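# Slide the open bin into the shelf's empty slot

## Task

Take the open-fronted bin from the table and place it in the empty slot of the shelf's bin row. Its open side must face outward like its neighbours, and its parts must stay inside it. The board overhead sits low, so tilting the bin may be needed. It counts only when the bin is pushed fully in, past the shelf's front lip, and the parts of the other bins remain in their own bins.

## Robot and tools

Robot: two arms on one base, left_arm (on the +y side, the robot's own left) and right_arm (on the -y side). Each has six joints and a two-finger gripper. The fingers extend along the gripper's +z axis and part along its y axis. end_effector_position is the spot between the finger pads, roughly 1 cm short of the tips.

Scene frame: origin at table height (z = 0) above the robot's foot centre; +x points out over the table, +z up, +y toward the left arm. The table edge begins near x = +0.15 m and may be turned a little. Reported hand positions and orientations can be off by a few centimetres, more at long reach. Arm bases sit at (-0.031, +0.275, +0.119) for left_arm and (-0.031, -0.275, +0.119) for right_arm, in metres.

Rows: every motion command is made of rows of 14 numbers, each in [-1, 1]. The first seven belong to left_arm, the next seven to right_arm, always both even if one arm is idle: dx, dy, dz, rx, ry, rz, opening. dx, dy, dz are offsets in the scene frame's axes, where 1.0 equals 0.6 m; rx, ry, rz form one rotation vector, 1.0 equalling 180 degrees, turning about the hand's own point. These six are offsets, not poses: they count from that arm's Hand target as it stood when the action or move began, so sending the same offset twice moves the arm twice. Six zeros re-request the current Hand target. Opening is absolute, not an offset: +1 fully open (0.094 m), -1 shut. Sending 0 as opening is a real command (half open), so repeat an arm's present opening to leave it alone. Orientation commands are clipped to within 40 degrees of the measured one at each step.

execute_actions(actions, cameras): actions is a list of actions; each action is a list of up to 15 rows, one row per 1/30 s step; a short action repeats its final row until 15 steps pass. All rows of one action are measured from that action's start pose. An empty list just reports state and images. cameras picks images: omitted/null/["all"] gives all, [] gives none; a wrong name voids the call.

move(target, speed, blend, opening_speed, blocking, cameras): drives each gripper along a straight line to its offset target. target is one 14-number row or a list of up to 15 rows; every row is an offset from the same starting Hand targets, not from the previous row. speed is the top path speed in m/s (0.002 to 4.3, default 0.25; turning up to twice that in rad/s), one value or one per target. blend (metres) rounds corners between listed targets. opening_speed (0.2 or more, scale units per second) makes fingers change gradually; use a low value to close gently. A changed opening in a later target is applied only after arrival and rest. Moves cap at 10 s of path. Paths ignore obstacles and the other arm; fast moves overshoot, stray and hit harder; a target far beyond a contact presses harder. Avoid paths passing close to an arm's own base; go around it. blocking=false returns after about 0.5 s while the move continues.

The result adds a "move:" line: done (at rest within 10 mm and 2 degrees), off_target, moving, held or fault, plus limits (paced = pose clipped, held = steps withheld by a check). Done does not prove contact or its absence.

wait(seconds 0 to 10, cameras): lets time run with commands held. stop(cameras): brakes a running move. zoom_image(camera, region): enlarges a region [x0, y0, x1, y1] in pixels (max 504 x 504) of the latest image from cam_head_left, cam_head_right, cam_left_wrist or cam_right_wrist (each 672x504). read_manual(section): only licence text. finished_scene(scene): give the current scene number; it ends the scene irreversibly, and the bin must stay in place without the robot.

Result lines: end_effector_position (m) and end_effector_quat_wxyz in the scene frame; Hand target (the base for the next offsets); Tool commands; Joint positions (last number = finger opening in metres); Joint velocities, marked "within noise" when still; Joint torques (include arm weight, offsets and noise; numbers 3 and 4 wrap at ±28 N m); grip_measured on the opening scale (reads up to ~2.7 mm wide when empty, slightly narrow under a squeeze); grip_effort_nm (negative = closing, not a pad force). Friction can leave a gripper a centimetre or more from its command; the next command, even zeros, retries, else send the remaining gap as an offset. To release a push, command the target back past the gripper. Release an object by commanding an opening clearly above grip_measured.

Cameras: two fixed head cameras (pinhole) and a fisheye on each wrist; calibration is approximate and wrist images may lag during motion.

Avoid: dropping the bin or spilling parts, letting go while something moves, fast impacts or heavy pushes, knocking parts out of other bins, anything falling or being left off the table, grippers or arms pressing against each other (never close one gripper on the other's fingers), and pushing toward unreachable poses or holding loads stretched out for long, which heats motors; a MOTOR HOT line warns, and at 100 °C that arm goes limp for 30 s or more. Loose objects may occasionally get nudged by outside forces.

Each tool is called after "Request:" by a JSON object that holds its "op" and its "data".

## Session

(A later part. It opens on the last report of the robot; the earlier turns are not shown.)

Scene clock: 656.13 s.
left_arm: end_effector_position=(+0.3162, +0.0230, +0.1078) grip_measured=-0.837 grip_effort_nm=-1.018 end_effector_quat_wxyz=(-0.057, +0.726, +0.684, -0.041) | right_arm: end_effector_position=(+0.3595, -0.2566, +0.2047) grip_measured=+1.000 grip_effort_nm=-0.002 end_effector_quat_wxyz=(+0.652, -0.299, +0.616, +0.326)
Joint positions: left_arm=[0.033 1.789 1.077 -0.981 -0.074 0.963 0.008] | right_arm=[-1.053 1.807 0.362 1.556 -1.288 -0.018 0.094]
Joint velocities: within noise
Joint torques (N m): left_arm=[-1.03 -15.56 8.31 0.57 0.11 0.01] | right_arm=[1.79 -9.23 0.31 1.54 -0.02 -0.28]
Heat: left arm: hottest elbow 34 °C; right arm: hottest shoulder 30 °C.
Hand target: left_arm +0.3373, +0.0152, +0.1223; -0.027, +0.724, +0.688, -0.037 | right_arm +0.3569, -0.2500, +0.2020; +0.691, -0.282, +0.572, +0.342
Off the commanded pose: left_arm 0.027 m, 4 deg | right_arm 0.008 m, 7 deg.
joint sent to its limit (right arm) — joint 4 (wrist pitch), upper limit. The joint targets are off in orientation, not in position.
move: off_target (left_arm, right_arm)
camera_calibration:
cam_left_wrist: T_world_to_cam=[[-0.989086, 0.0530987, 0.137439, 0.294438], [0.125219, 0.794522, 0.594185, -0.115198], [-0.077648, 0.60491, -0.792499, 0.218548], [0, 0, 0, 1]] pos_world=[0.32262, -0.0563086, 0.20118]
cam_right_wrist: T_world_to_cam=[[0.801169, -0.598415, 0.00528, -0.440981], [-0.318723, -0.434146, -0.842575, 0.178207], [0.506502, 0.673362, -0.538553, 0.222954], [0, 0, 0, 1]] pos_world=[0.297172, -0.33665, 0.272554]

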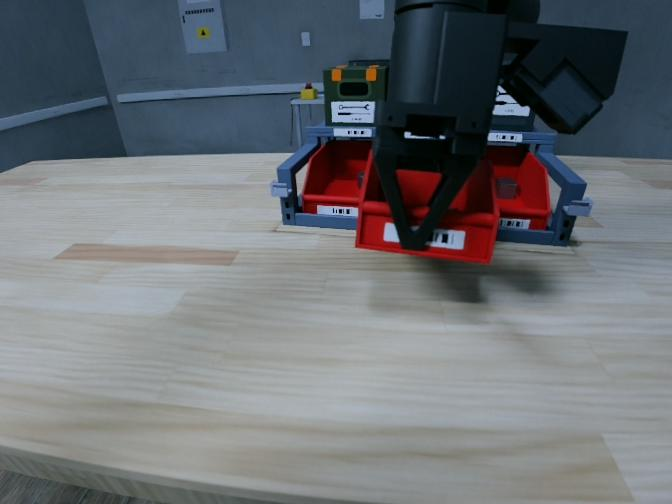

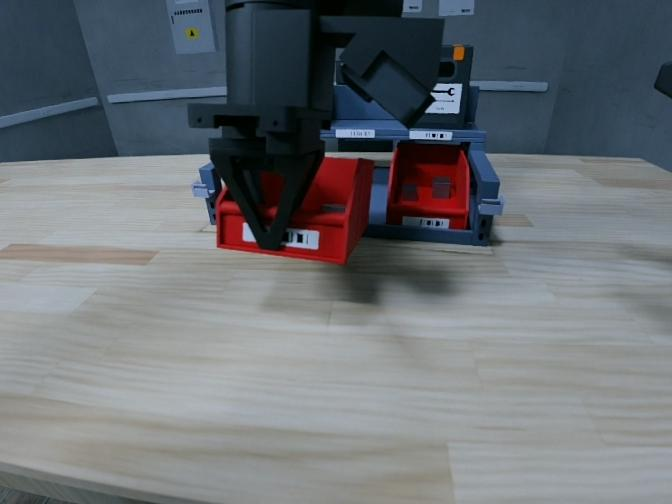

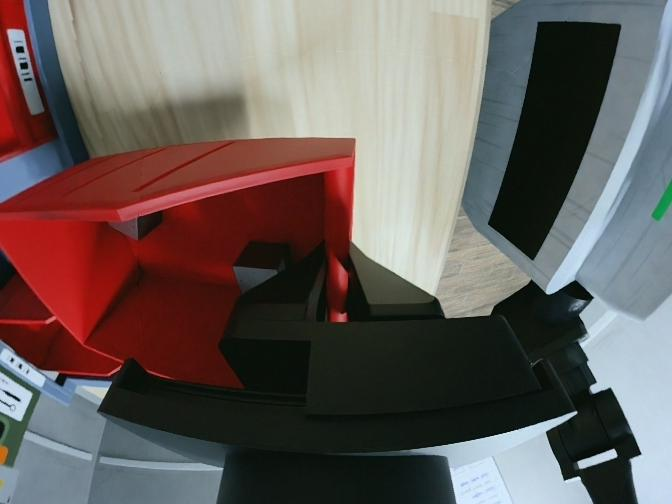

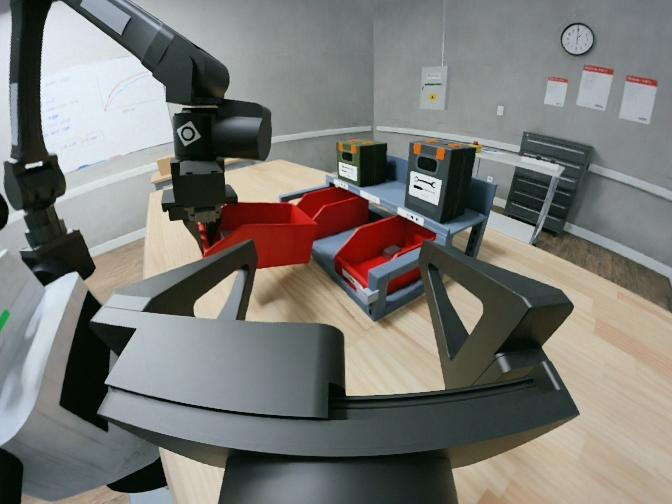

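Request:
{"op": "move", "data": {"target": [0.017,-0.026,-0.03,0,-0.036,-0.002,-0.95, 0,0,0,0,0,0,1], "speed": 0.08, "cameras": ["cam_head_left","cam_head_right","cam_right_wrist"]}}

Request:
{"op": "zoom_image", "data": {"camera": "cam_right_wrist", "region": [180, 130, 510, 330]}}

Scene clock: 817.93 s.
left_arm: end_effector_position=(+0.3453, +0.0119, +0.0960) grip_measured=-0.837 grip_effort_nm=-1.018 end_effector_quat_wxyz=(-0.007, +0.724, +0.690, -0.003) | right_arm: end_effector_position=(+0.3595, -0.2566, +0.2047) grip_measured=+1.000 grip_effort_nm=0.002 end_effector_quat_wxyz=(+0.652, -0.300, +0.615, +0.325)
Joint positions: left_arm=[0.033 1.811 1.077 -0.846 -0.135 0.964 0.008] | right_arm=[-1.053 1.807 0.362 1.556 -1.288 -0.019 0.094]
Joint velocities: within noise
Joint torques (N m): left_arm=[-4.01 -15.79 6.39 1.05 -0.19 -0.12] | right_arm=[1.79 -9.05 0.35 1.48 -0.02 -0.22]
Heat: left arm: hottest elbow 36 °C; right arm: hottest shoulder 29 °C.
Hand target: left_arm +0.3474, -0.0004, +0.1043; +0.012, +0.727, +0.687, +0.004 | right_arm +0.3569, -0.2500, +0.2020; +0.691, -0.282, +0.572, +0.342
Off the commanded pose: left_arm 0.015 m, 2 deg | right_arm 0.008 m, 7 deg.
joint sent to its limit (right arm) — joint 4 (wrist pitch), upper limit. The joint targets are off in orientation, not in position.
move: off_target (left_arm, right_arm)
camera_calibration:
cam_right_wrist: T_world_to_cam=[[0.801159, -0.598421, 0.00604541, -0.44111], [-0.318227, -0.434551, -0.842554, 0.177885], [0.506828, 0.673096, -0.538579, 0.222824], [0, 0, 0, 1]] pos_world=[0.297074, -0.336651, 0.272553]
Images, in order (width x height): cam_head_left 672x504, cam_head_right 672x504, cam_right_wrist 672x504.

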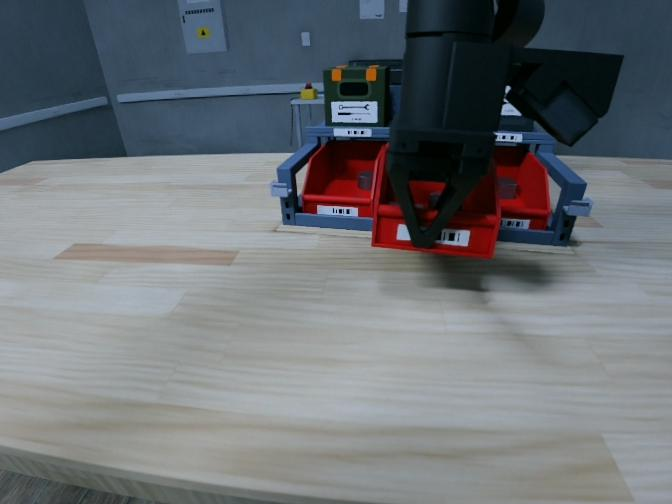

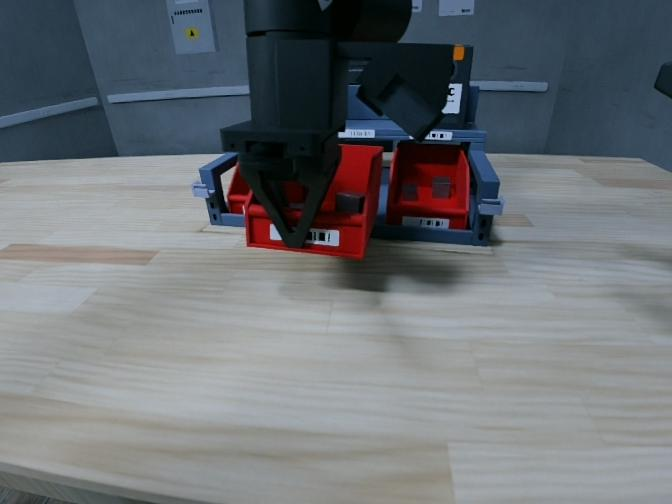

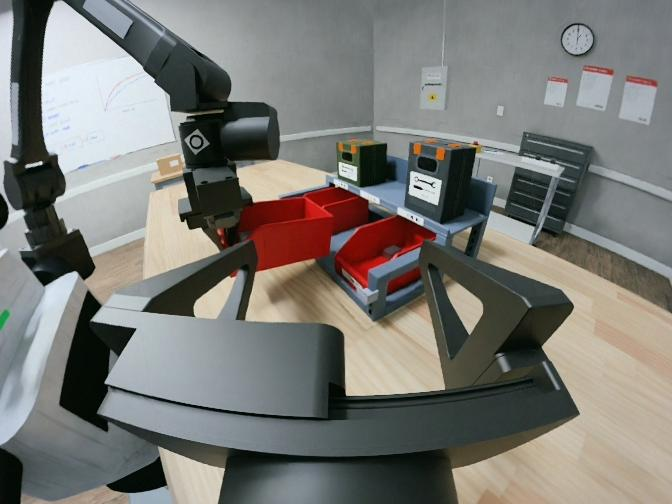

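Scaled by 1.527 from the camera's 672x504 image, which has a finer 960x720 frame.

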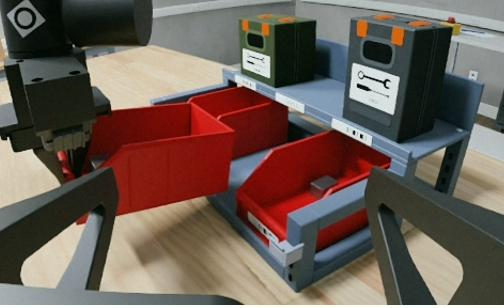

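Request:
{"op": "zoom_image", "data": {"camera": "cam_right_wrist", "region": [200, 170, 380, 290]}}

Scaled by 2.800 from the camera's 672x504 image, which has a finer 960x720 frame.

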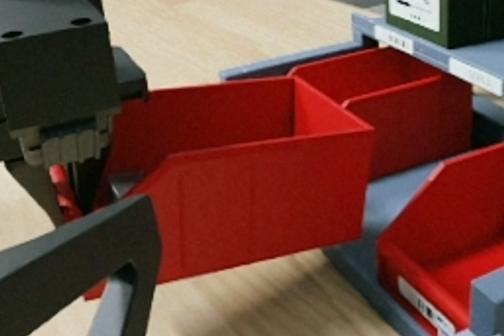

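Request:
{"op": "move", "data": {"target": [0.05,-0.01,-0.012,0,0.013,0,-0.95, 0,0,0,0,0,0,1], "speed": 0.08, "cameras": ["cam_head_left","cam_head_right","cam_right_wrist"]}}

Request:
{"op": "zoom_image", "data": {"camera": "cam_right_wrist", "region": [220, 150, 440, 310]}}

Scene clock: 855.97 s.
left_arm: end_effector_position=(+0.3413, +0.0069, +0.0730) grip_measured=-0.837 grip_effort_nm=-1.018 end_effector_quat_wxyz=(-0.040, +0.732, +0.679, -0.018) | right_arm: end_effector_position=(+0.3595, -0.2566, +0.2047) grip_measured=+1.000 grip_effort_nm=-0.002 end_effector_quat_wxyz=(+0.652, -0.300, +0.615, +0.325)
Joint positions: left_arm=[0.033 1.89 1.118 -0.879 -0.116 0.983 0.008] | right_arm=[-1.053 1.807 0.362 1.556 -1.288 -0.019 0.094]
Joint velocities: within noise
Joint torques (N m): left_arm=[-0.73 -16.85 10.54 -0.21 0.02 0.01] | right_arm=[1.85 -9.23 0.38 1.5 -0.02 -0.21]
Heat: left arm: hottest elbow 35 °C; right arm: hottest shoulder 29 °C.
Hand target: left_arm +0.3774, -0.0063, +0.0970; -0.002, +0.727, +0.687, -0.011 | right_arm +0.3569, -0.2500, +0.2020; +0.691, -0.282, +0.571, +0.342
Off the commanded pose: left_arm 0.045 m, 5 deg | right_arm 0.008 m, 7 deg.
joint sent to its limit (right arm) — joint 4 (wrist pitch), upper limit. The joint targets are off in orientation, not in position.
move: off_target (left_arm, right_arm)
camera_calibration:
cam_right_wrist: T_world_to_cam=[[0.801137, -0.598447, 0.00640002, -0.44121], [-0.317993, -0.434705, -0.842563, 0.177766], [0.507012, 0.672973, -0.53856, 0.222723], [0, 0, 0, 1]] pos_world=[0.297074, -0.336652, 0.272552]
Images, in order (width x height): cam_head_left 672x504, cam_head_right 672x504, cam_right_wrist 672x504.

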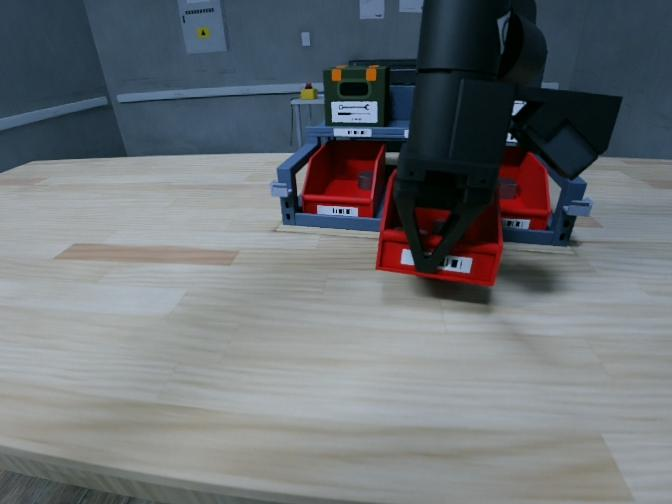

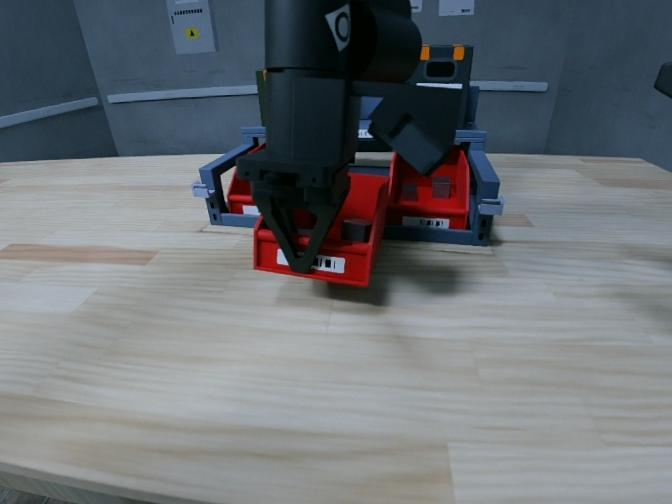

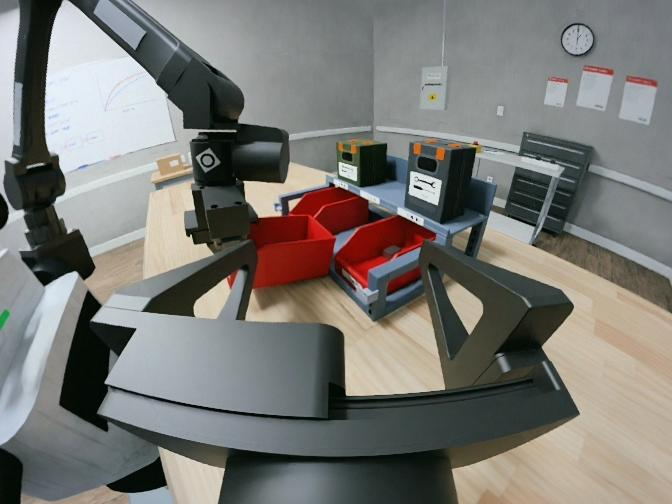

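Scaled by 2.291 from the camera's 672x504 image, which has a finer 960x720 frame.

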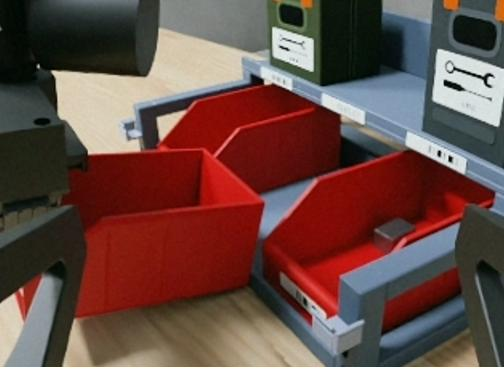

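Request:
{"op": "move", "data": {"target": [-0.04,0.0,0.05,0,-0.01,0,-0.95, 0,0,0,0,0,0,1], "speed": 0.15, "cameras": ["cam_right_wrist"]}}

Scene clock: 865.50 s.
left_arm: end_effector_position=(+0.3500, +0.0049, +0.1083) grip_measured=-0.837 grip_effort_nm=-1.028 end_effector_quat_wxyz=(-0.010, +0.725, +0.689, -0.006) | right_arm: end_effector_position=(+0.3595, -0.2566, +0.2047) grip_measured=+1.000 grip_effort_nm=0.002 end_effector_quat_wxyz=(+0.652, -0.300, +0.615, +0.325)
Joint positions: left_arm=[0.025 1.81 1.118 -0.897 -0.129 0.959 0.008] | right_arm=[-1.053 1.807 0.362 1.556 -1.288 -0.019 0.094]
Joint velocities: within noise
Joint torques (N m): left_arm=[-3.9 -17.03 7.24 -0.05 -0.16 -0.17] | right_arm=[1.85 -9.17 0.42 1.51 -0.02 -0.23]
Heat: left arm: hottest elbow 37 °C; right arm: hottest shoulder 29 °C.
Hand target: left_arm +0.3533, -0.0064, +0.1272; +0.009, +0.727, +0.687, +0.001 | right_arm +0.3569, -0.2500, +0.2020; +0.691, -0.282, +0.571, +0.342
Off the commanded pose: left_arm 0.022 m, 2 deg | right_arm 0.008 m, 7 deg.
joint sent to its limit (right arm) — joint 4 (wrist pitch), upper limit. The joint targets are off in orientation, not in position.
move: off_target (left_arm, right_arm)
camera_calibration:
cam_right_wrist: T_world_to_cam=[[0.801137, -0.598447, 0.00640002, -0.44121], [-0.317993, -0.434705, -0.842563, 0.177766], [0.507012, 0.672973, -0.53856, 0.222723], [0, 0, 0, 1]] pos_world=[0.297074, -0.336652, 0.272552]
Images, in order (width x height): cam_right_wrist 672x504.

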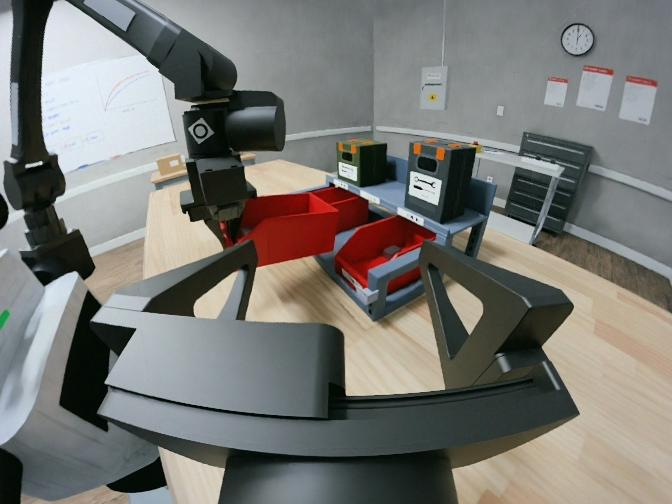

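Request:
{"op": "move", "data": {"target": [0.1,-0.008,0.0,0,0.0,-0.005,-0.95, 0,0,0,0,0,0,1], "speed": 0.1, "cameras": ["cam_head_left","cam_head_right","cam_right_wrist"]}}

Request:
{"op": "zoom_image", "data": {"camera": "cam_right_wrist", "region": [220, 150, 440, 310]}}

Scene clock: 875.13 s.
left_arm: end_effector_position=(+0.3652, +0.0050, +0.1029) grip_measured=-0.837 grip_effort_nm=-1.023 end_effector_quat_wxyz=(-0.039, +0.741, +0.670, -0.012) | right_arm: end_effector_position=(+0.3595, -0.2566, +0.2047) grip_measured=+1.000 grip_effort_nm=-0.007 end_effector_quat_wxyz=(+0.652, -0.300, +0.615, +0.325)
Joint positions: left_arm=[0.046 1.873 1.2 -0.974 -0.129 1.022 0.008] | right_arm=[-1.053 1.807 0.362 1.556 -1.288 -0.019 0.094]
Joint velocities: within noise
Joint torques (N m): left_arm=[-0.21 -16.21 12.67 0.5 -0.21 -0.01] | right_arm=[1.79 -9.05 0.34 1.52 -0.02 -0.22]
Heat: left arm: hottest elbow 37 °C; right arm: hottest shoulder 29 °C.
Hand target: left_arm +0.4135, -0.0112, +0.1272; +0.009, +0.732, +0.681, +0.001 | right_arm +0.3569, -0.2500, +0.2020; +0.691, -0.282, +0.571, +0.342
Off the commanded pose: left_arm 0.056 m, 6 deg | right_arm 0.008 m, 7 deg.
joint sent to its limit (right arm) — joint 4 (wrist pitch), upper limit. The joint targets are off in orientation, not in position.
move: off_target (left_arm, right_arm)
camera_calibration:
cam_right_wrist: T_world_to_cam=[[0.801137, -0.598447, 0.00640002, -0.44121], [-0.317993, -0.434705, -0.842563, 0.177766], [0.507012, 0.672973, -0.53856, 0.222723], [0, 0, 0, 1]] pos_world=[0.297074, -0.336652, 0.272552]
Images, in order (width x height): cam_head_left 672x504, cam_head_right 672x504, cam_right_wrist 672x504.

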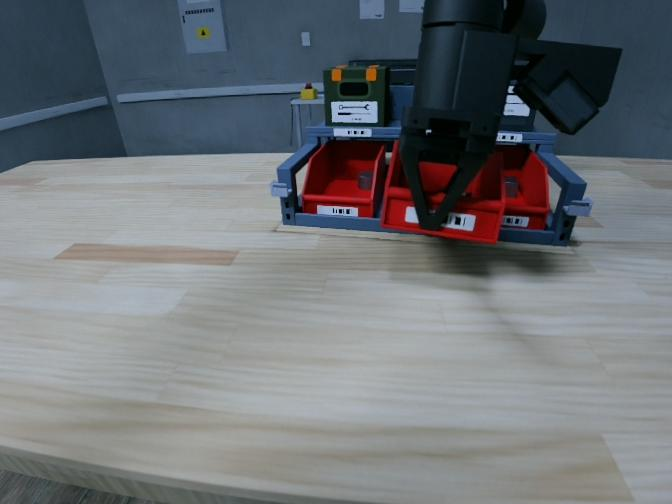

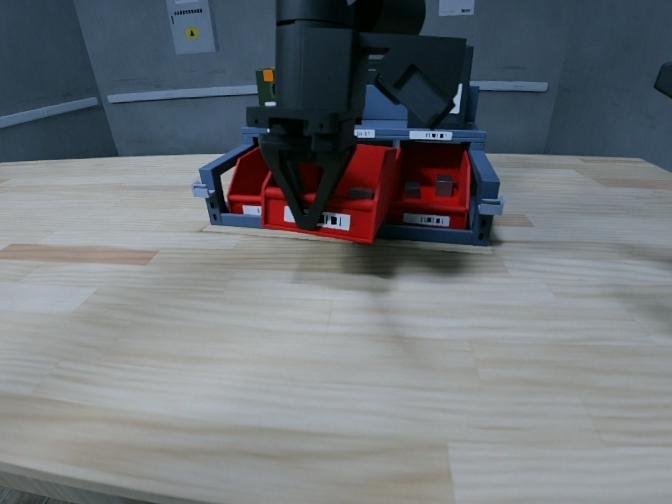

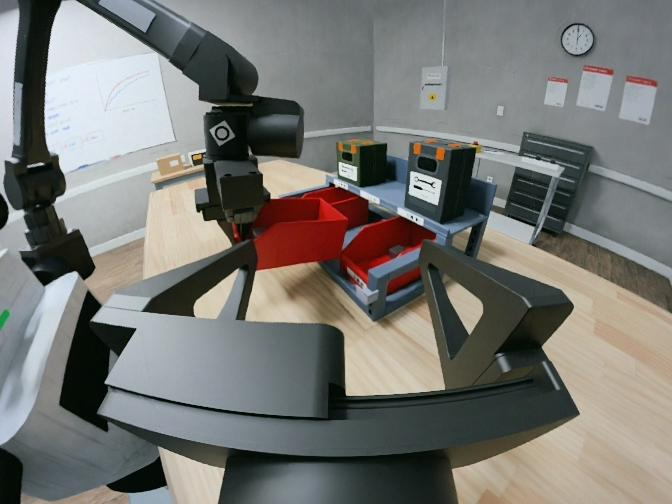

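Scaled by 2.291 from the camera's 672x504 image, which has a finer 960x720 frame.

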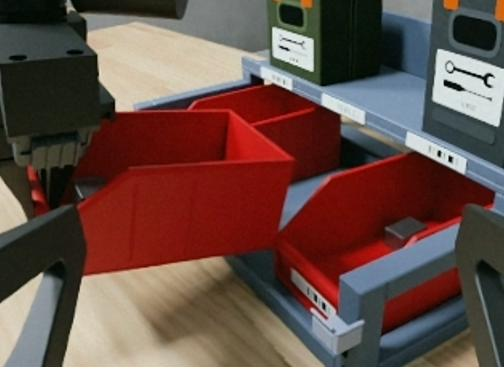

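Request:
{"op": "move", "data": {"target": [-0.06,0.008,0.0,0,0.0,0.010,-0.95, 0,0,0,0,0,0,1], "speed": 0.1, "cameras": ["cam_head_left","cam_head_right","cam_right_wrist"]}}

Request:
{"op": "zoom_image", "data": {"camera": "cam_right_wrist", "region": [220, 150, 440, 310]}}

Scene clock: 898.93 s.
left_arm: end_effector_position=(+0.3631, +0.0050, +0.1015) grip_measured=-0.837 grip_effort_nm=-1.018 end_effector_quat_wxyz=(-0.032, +0.731, +0.682, -0.013) | right_arm: end_effector_position=(+0.3595, -0.2566, +0.2047) grip_measured=+1.000 grip_effort_nm=-0.002 end_effector_quat_wxyz=(+0.652, -0.300, +0.615, +0.325)
Joint positions: left_arm=[0.046 1.864 1.181 -0.949 -0.124 0.992 0.008] | right_arm=[-1.053 1.807 0.362 1.556 -1.288 -0.019 0.094]
Joint velocities: within noise
Joint torques (N m): left_arm=[-3.02 -19.02 7.1 1.13 -0.31 -0.29] | right_arm=[1.67 -9.11 0.34 1.48 -0.03 -0.22]
Heat: left arm: hottest elbow 38 °C; right arm: hottest shoulder 29 °C.
Hand target: left_arm +0.3773, -0.0065, +0.1272; +0.009, +0.722, +0.692, +0.001 | right_arm +0.3569, -0.2500, +0.2020; +0.691, -0.282, +0.571, +0.342
Off the commanded pose: left_arm 0.032 m, 5 deg | right_arm 0.008 m, 7 deg.
joint sent to its limit (right arm) — joint 4 (wrist pitch), upper limit. The joint targets are off in orientation, not in position.
move: off_target (left_arm, right_arm)
camera_calibration:
cam_right_wrist: T_world_to_cam=[[0.801137, -0.598447, 0.00640002, -0.44121], [-0.317993, -0.434705, -0.842563, 0.177766], [0.507012, 0.672973, -0.53856, 0.222723], [0, 0, 0, 1]] pos_world=[0.297074, -0.336652, 0.272552]
Images, in order (width x height): cam_head_left 672x504, cam_head_right 672x504, cam_right_wrist 672x504.

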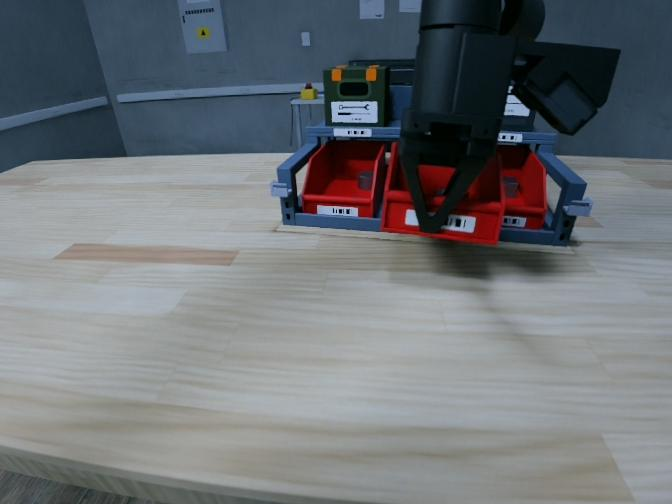

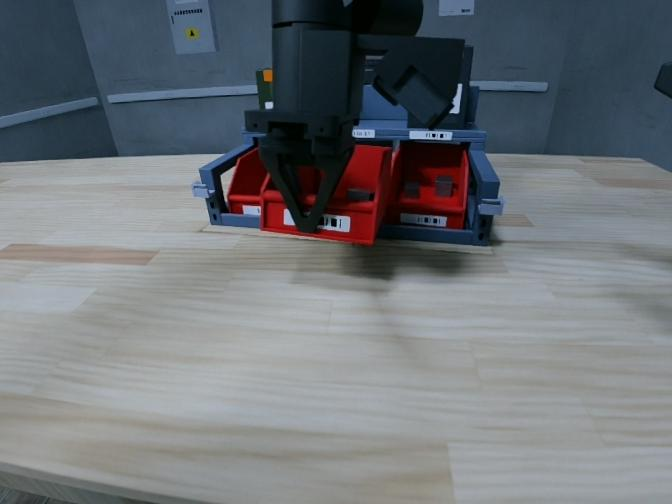

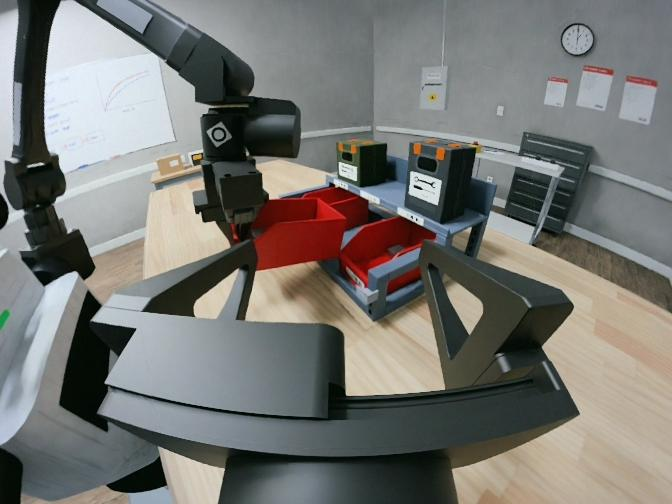

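Scaled by 2.291 from the camera's 672x504 image, which has a finer 960x720 frame.

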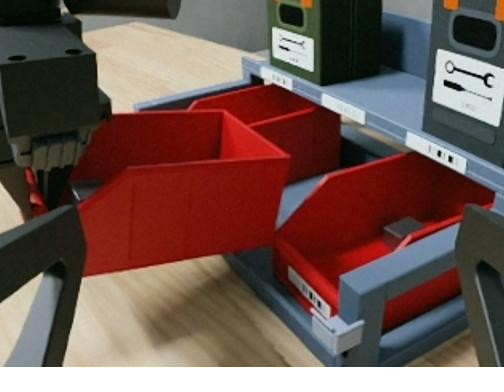

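Request:
{"op": "zoom_image", "data": {"camera": "cam_head_left", "region": [340, 110, 560, 260]}}

Request:
{"op": "zoom_image", "data": {"camera": "cam_head_right", "region": [220, 110, 480, 260]}}

Scaled by 2.291 from the camera's 672x504 image, which has a finer 960x720 frame.

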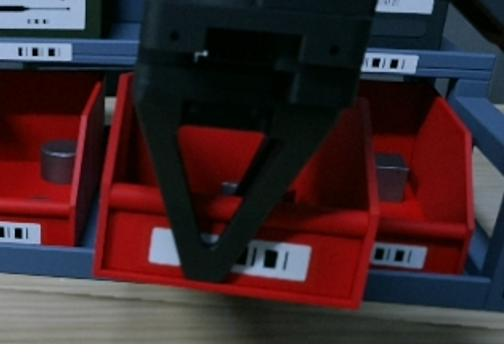

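Scaled by 1.938 from the camera's 672x504 image, which has a finer 960x720 frame.

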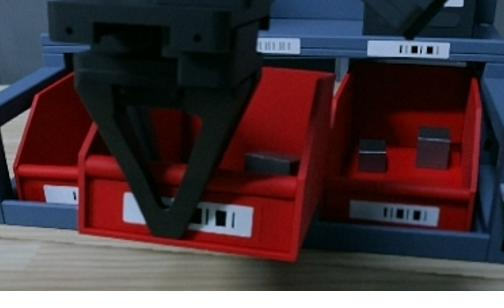

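Request:
{"op": "move", "data": {"target": [-0.045,0.047,0.0,0,0.0,0.0,-0.95, 0,0,0,0,0,0,1], "speed": 0.1, "cameras": ["cam_right_wrist"]}}

Scene clock: 933.60 s.
left_arm: end_effector_position=(+0.3375, +0.0263, +0.1077) grip_measured=-0.837 grip_effort_nm=-1.023 end_effector_quat_wxyz=(-0.023, +0.727, +0.687, -0.008) | right_arm: end_effector_position=(+0.3595, -0.2566, +0.2047) grip_measured=+1.000 grip_effort_nm=-0.007 end_effector_quat_wxyz=(+0.652, -0.300, +0.615, +0.325)
Joint positions: left_arm=[0.046 1.774 1.065 -0.903 -0.13 0.982 0.008] | right_arm=[-1.053 1.807 0.362 1.556 -1.288 -0.019 0.094]
Joint velocities: within noise
Joint torques (N m): left_arm=[-1.9 -17.32 6.61 0.94 -0.16 -0.11] | right_arm=[1.61 -9.11 0.36 1.5 -0.03 -0.21]
Heat: left arm: hottest elbow 38 °C; right arm: hottest shoulder 29 °C.
Hand target: left_arm +0.3503, +0.0218, +0.1272; +0.009, +0.722, +0.692, +0.001 | right_arm +0.3569, -0.2500, +0.2020; +0.691, -0.282, +0.571, +0.342
Off the commanded pose: left_arm 0.024 m, 4 deg | right_arm 0.008 m, 7 deg.
joint sent to its limit (right arm) — joint 4 (wrist pitch), upper limit. The joint targets are off in orientation, not in position.
move: off_target (left_arm, right_arm)
camera_calibration:
cam_right_wrist: T_world_to_cam=[[0.801137, -0.598447, 0.00640002, -0.44121], [-0.317993, -0.434705, -0.842563, 0.177766], [0.507012, 0.672973, -0.53856, 0.222723], [0, 0, 0, 1]] pos_world=[0.297074, -0.336652, 0.272552]
Images, in order (width x height): cam_right_wrist 672x504.

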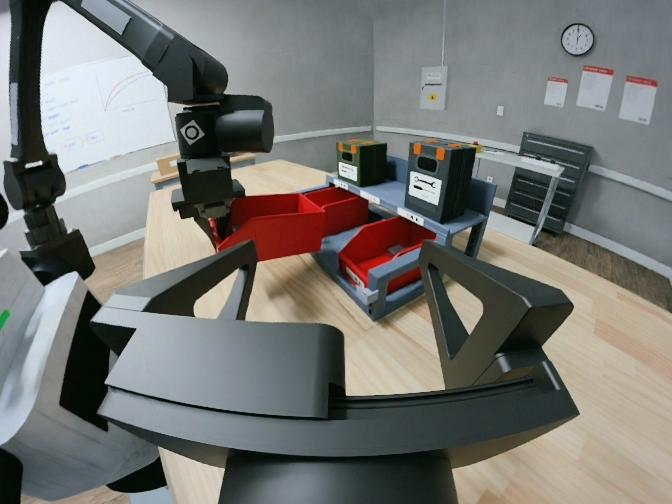

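Request:
{"op": "move", "data": {"target": [0.111,-0.0217,-0.016,0,0.0045,-0.0056,-0.95, 0,0,0,0,0,0,1], "speed": 0.08, "cameras": ["cam_head_left","cam_head_right","cam_right_wrist","cam_left_wrist"]}}

Request:
{"op": "zoom_image", "data": {"camera": "cam_right_wrist", "region": [220, 150, 440, 310]}}

Scene clock: 955.10 s.
left_arm: end_effector_position=(+0.3819, +0.0194, +0.0930) grip_measured=-0.837 grip_effort_nm=-1.018 end_effector_quat_wxyz=(-0.032, +0.733, +0.680, -0.013) | right_arm: end_effector_position=(+0.3595, -0.2566, +0.2047) grip_measured=+1.000 grip_effort_nm=-0.002 end_effector_quat_wxyz=(+0.652, -0.300, +0.615, +0.325)
Joint positions: left_arm=[0.094 1.887 1.2 -0.94 -0.127 1.046 0.008] | right_arm=[-1.053 1.807 0.362 1.556 -1.288 -0.019 0.094]
Joint velocities: within noise
Joint torques (N m): left_arm=[-0.97 -17.03 11.17 -0.27 0.05 0.07] | right_arm=[1.9 -9.23 0.39 1.52 -0.04 -0.21]
Heat: left arm: hottest elbow 37 °C; right arm: hottest shoulder 29 °C.
Hand target: left_arm +0.4170, +0.0088, +0.1175; +0.004, +0.728, +0.686, -0.005 | right_arm +0.3569, -0.2500, +0.2020; +0.691, -0.282, +0.571, +0.342
Off the commanded pose: left_arm 0.044 m, 4 deg | right_arm 0.008 m, 7 deg.
joint sent to its limit (right arm) — joint 4 (wrist pitch), upper limit. The joint targets are off in orientation, not in position.
move: off_target (left_arm, right_arm)
camera_calibration:
cam_left_wrist: T_world_to_cam=[[-0.995622, 0.070268, 0.0616454, 0.370914], [0.0932512, 0.792336, 0.602916, -0.100347], [-0.00647817, 0.606025, -0.795419, 0.187137], [0, 0, 0, 1]] pos_world=[0.379859, -0.0599641, 0.186488]
cam_right_wrist: T_world_to_cam=[[0.801137, -0.598447, 0.00640002, -0.44121], [-0.317993, -0.434705, -0.842563, 0.177766], [0.507012, 0.672973, -0.53856, 0.222723], [0, 0, 0, 1]] pos_world=[0.297074, -0.336652, 0.272552]

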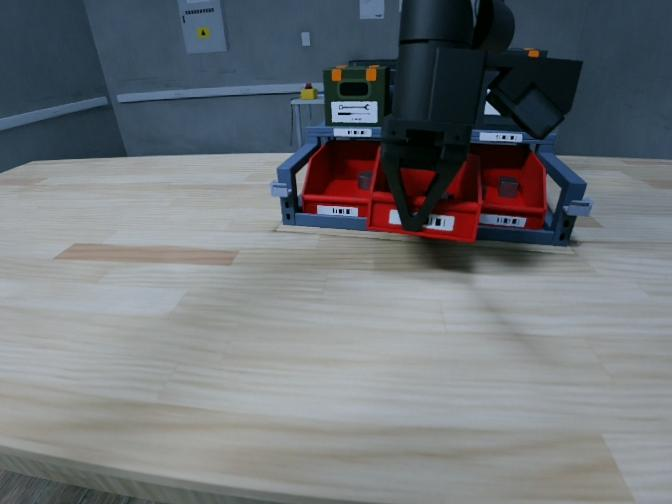

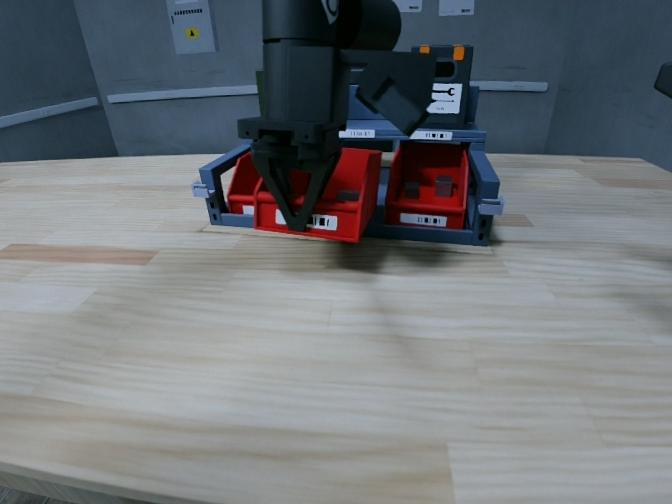

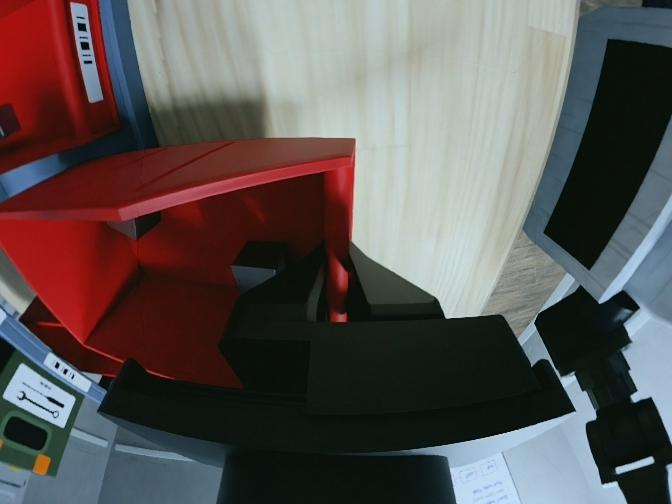

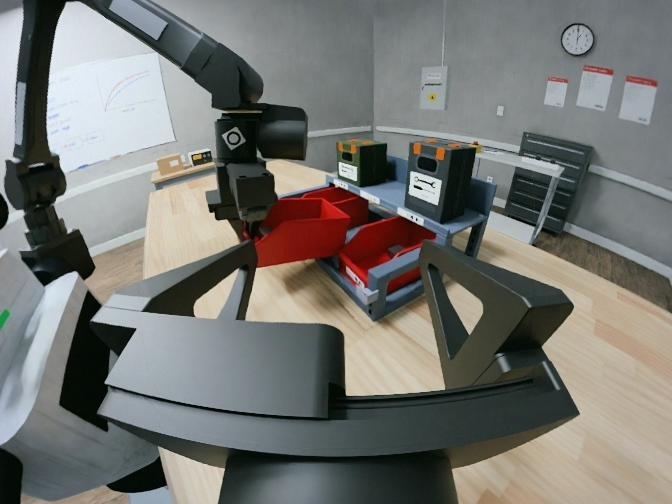

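Scaled by 2.291 from the camera's 672x504 image, which has a finer 960x720 frame.

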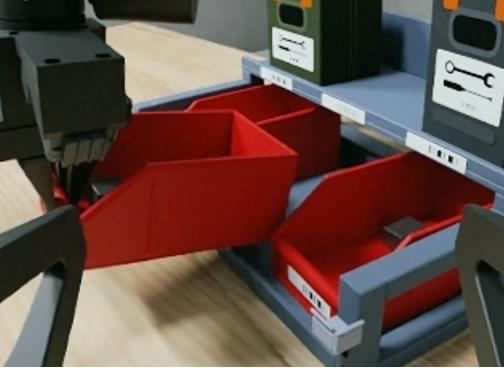

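Request:
{"op": "zoom_image", "data": {"camera": "cam_head_left", "region": [300, 110, 520, 260]}}

Request:
{"op": "zoom_image", "data": {"camera": "cam_head_right", "region": [220, 110, 480, 260]}}

Scaled by 2.291 from the camera's 672x504 image, which has a finer 960x720 frame.

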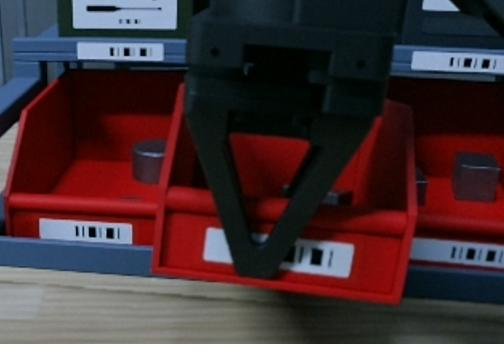

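Scaled by 1.938 from the camera's 672x504 image, which has a finer 960x720 frame.

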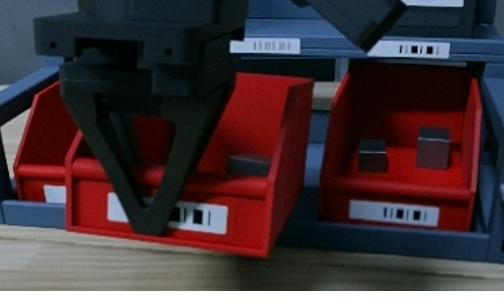

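Request:
{"op": "move", "data": {"target": [-0.1117,-0.0213,0.0033,0,0,0,-0.95, 0,0,0,0,0,0,1], "speed": 0.1, "cameras": ["cam_head_left","cam_head_right"]}}

Request:
{"op": "zoom_image", "data": {"camera": "cam_head_right", "region": [220, 110, 480, 260]}}

Scene clock: 979.17 s.
left_arm: end_effector_position=(+0.3409, +0.0070, +0.0977) grip_measured=-0.837 grip_effort_nm=-1.023 end_effector_quat_wxyz=(-0.029, +0.729, +0.684, -0.013) | right_arm: end_effector_position=(+0.3595, -0.2566, +0.2047) grip_measured=+1.000 grip_effort_nm=-0.002 end_effector_quat_wxyz=(+0.652, -0.300, +0.615, +0.325)
Joint positions: left_arm=[0.023 1.833 1.113 -0.911 -0.122 0.964 0.008] | right_arm=[-1.053 1.807 0.362 1.556 -1.288 -0.019 0.094]
Joint velocities: within noise
Joint torques (N m): left_arm=[-3.19 -18.2 6.61 0.83 -0.09 -0.21] | right_arm=[1.61 -9.17 0.38 1.51 -0.03 -0.22]
Heat: left arm: hottest elbow 37 °C; right arm: hottest shoulder 29 °C.
Hand target: left_arm +0.3500, -0.0040, +0.1195; +0.004, +0.728, +0.686, -0.005 | right_arm +0.3569, -0.2500, +0.2020; +0.691, -0.282, +0.571, +0.342
Off the commanded pose: left_arm 0.026 m, 4 deg | right_arm 0.008 m, 7 deg.
joint sent to its limit (right arm) — joint 4 (wrist pitch), upper limit. The joint targets are off in orientation, not in position.
move: off_target (left_arm, right_arm)
Images, in order (width x height): cam_head_left 672x504, cam_head_right 672x504.

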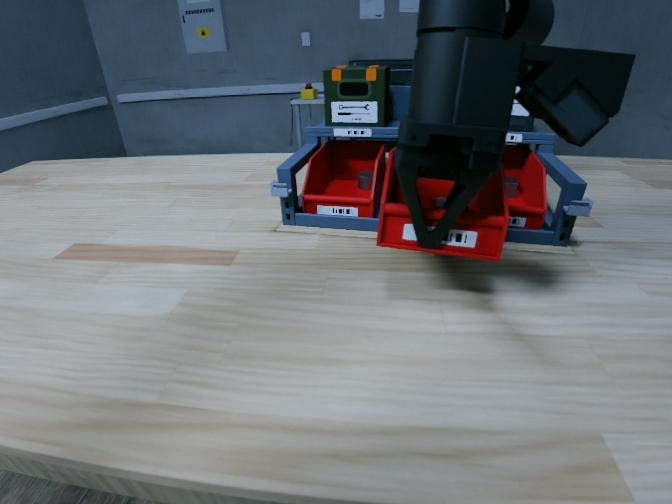

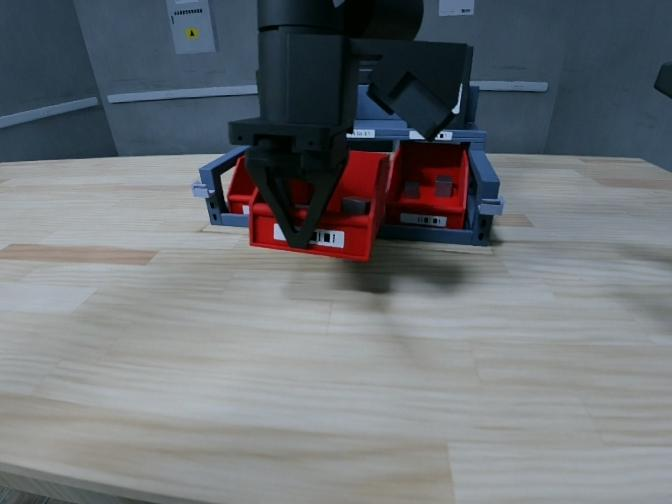

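Scaled by 1.938 from the camera's 672x504 image, which has a finer 960x720 frame.

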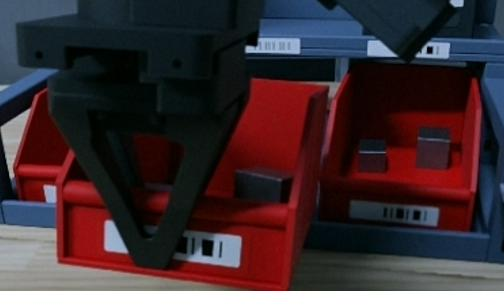

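Request:
{"op": "move", "data": {"target": [0.0247,0.0225,0.0,0,0,0,-0.95, 0,0,0,0,0,0,1], "speed": 0.1, "cameras": ["cam_head_left","cam_head_right"]}}

Scene clock: 990.13 s.
left_arm: end_effector_position=(+0.3443, +0.0117, +0.0969) grip_measured=-0.837 grip_effort_nm=-1.018 end_effector_quat_wxyz=(-0.030, +0.732, +0.680, -0.013) | right_arm: end_effector_position=(+0.3595, -0.2566, +0.2047) grip_measured=+1.000 grip_effort_nm=-0.002 end_effector_quat_wxyz=(+0.652, -0.300, +0.615, +0.325)
Joint positions: left_arm=[0.035 1.833 1.113 -0.91 -0.123 0.986 0.008] | right_arm=[-1.053 1.807 0.362 1.556 -1.288 -0.019 0.094]
Joint velocities: within noise
Joint torques (N m): left_arm=[-0.91 -18.02 7.38 0.64 -0.13 0] | right_arm=[1.85 -9.17 0.34 1.51 -0.02 -0.22]
Heat: left arm: hottest elbow 38 °C; right arm: hottest shoulder 29 °C.
Hand target: left_arm +0.3648, +0.0094, +0.1195; +0.004, +0.728, +0.686, -0.005 | right_arm +0.3569, -0.2500, +0.2020; +0.691, -0.282, +0.571, +0.342
Off the commanded pose: left_arm 0.031 m, 4 deg | right_arm 0.008 m, 7 deg.
joint sent to its limit (right arm) — joint 4 (wrist pitch), upper limit. The joint targets are off in orientation, not in position.
move: off_target (left_arm, right_arm)
Images, in order (width x height): cam_head_left 672x504, cam_head_right 672x504.

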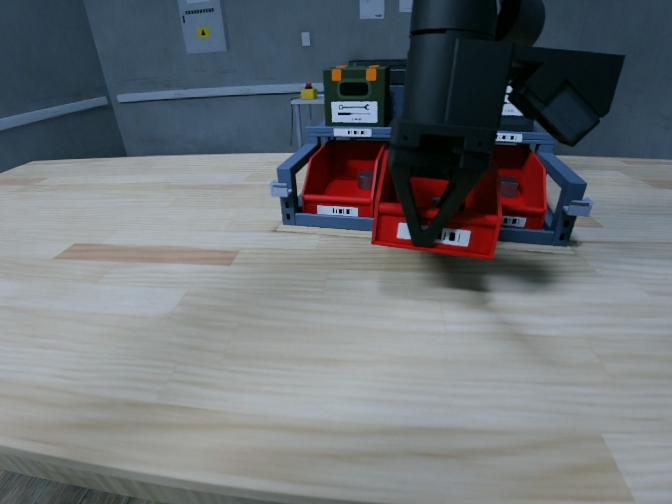

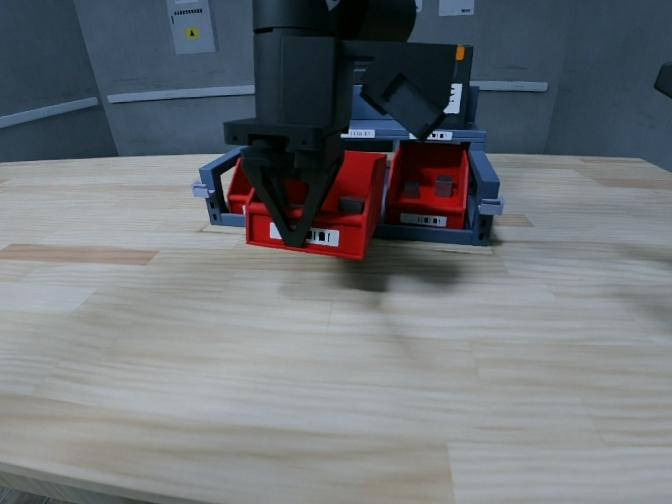

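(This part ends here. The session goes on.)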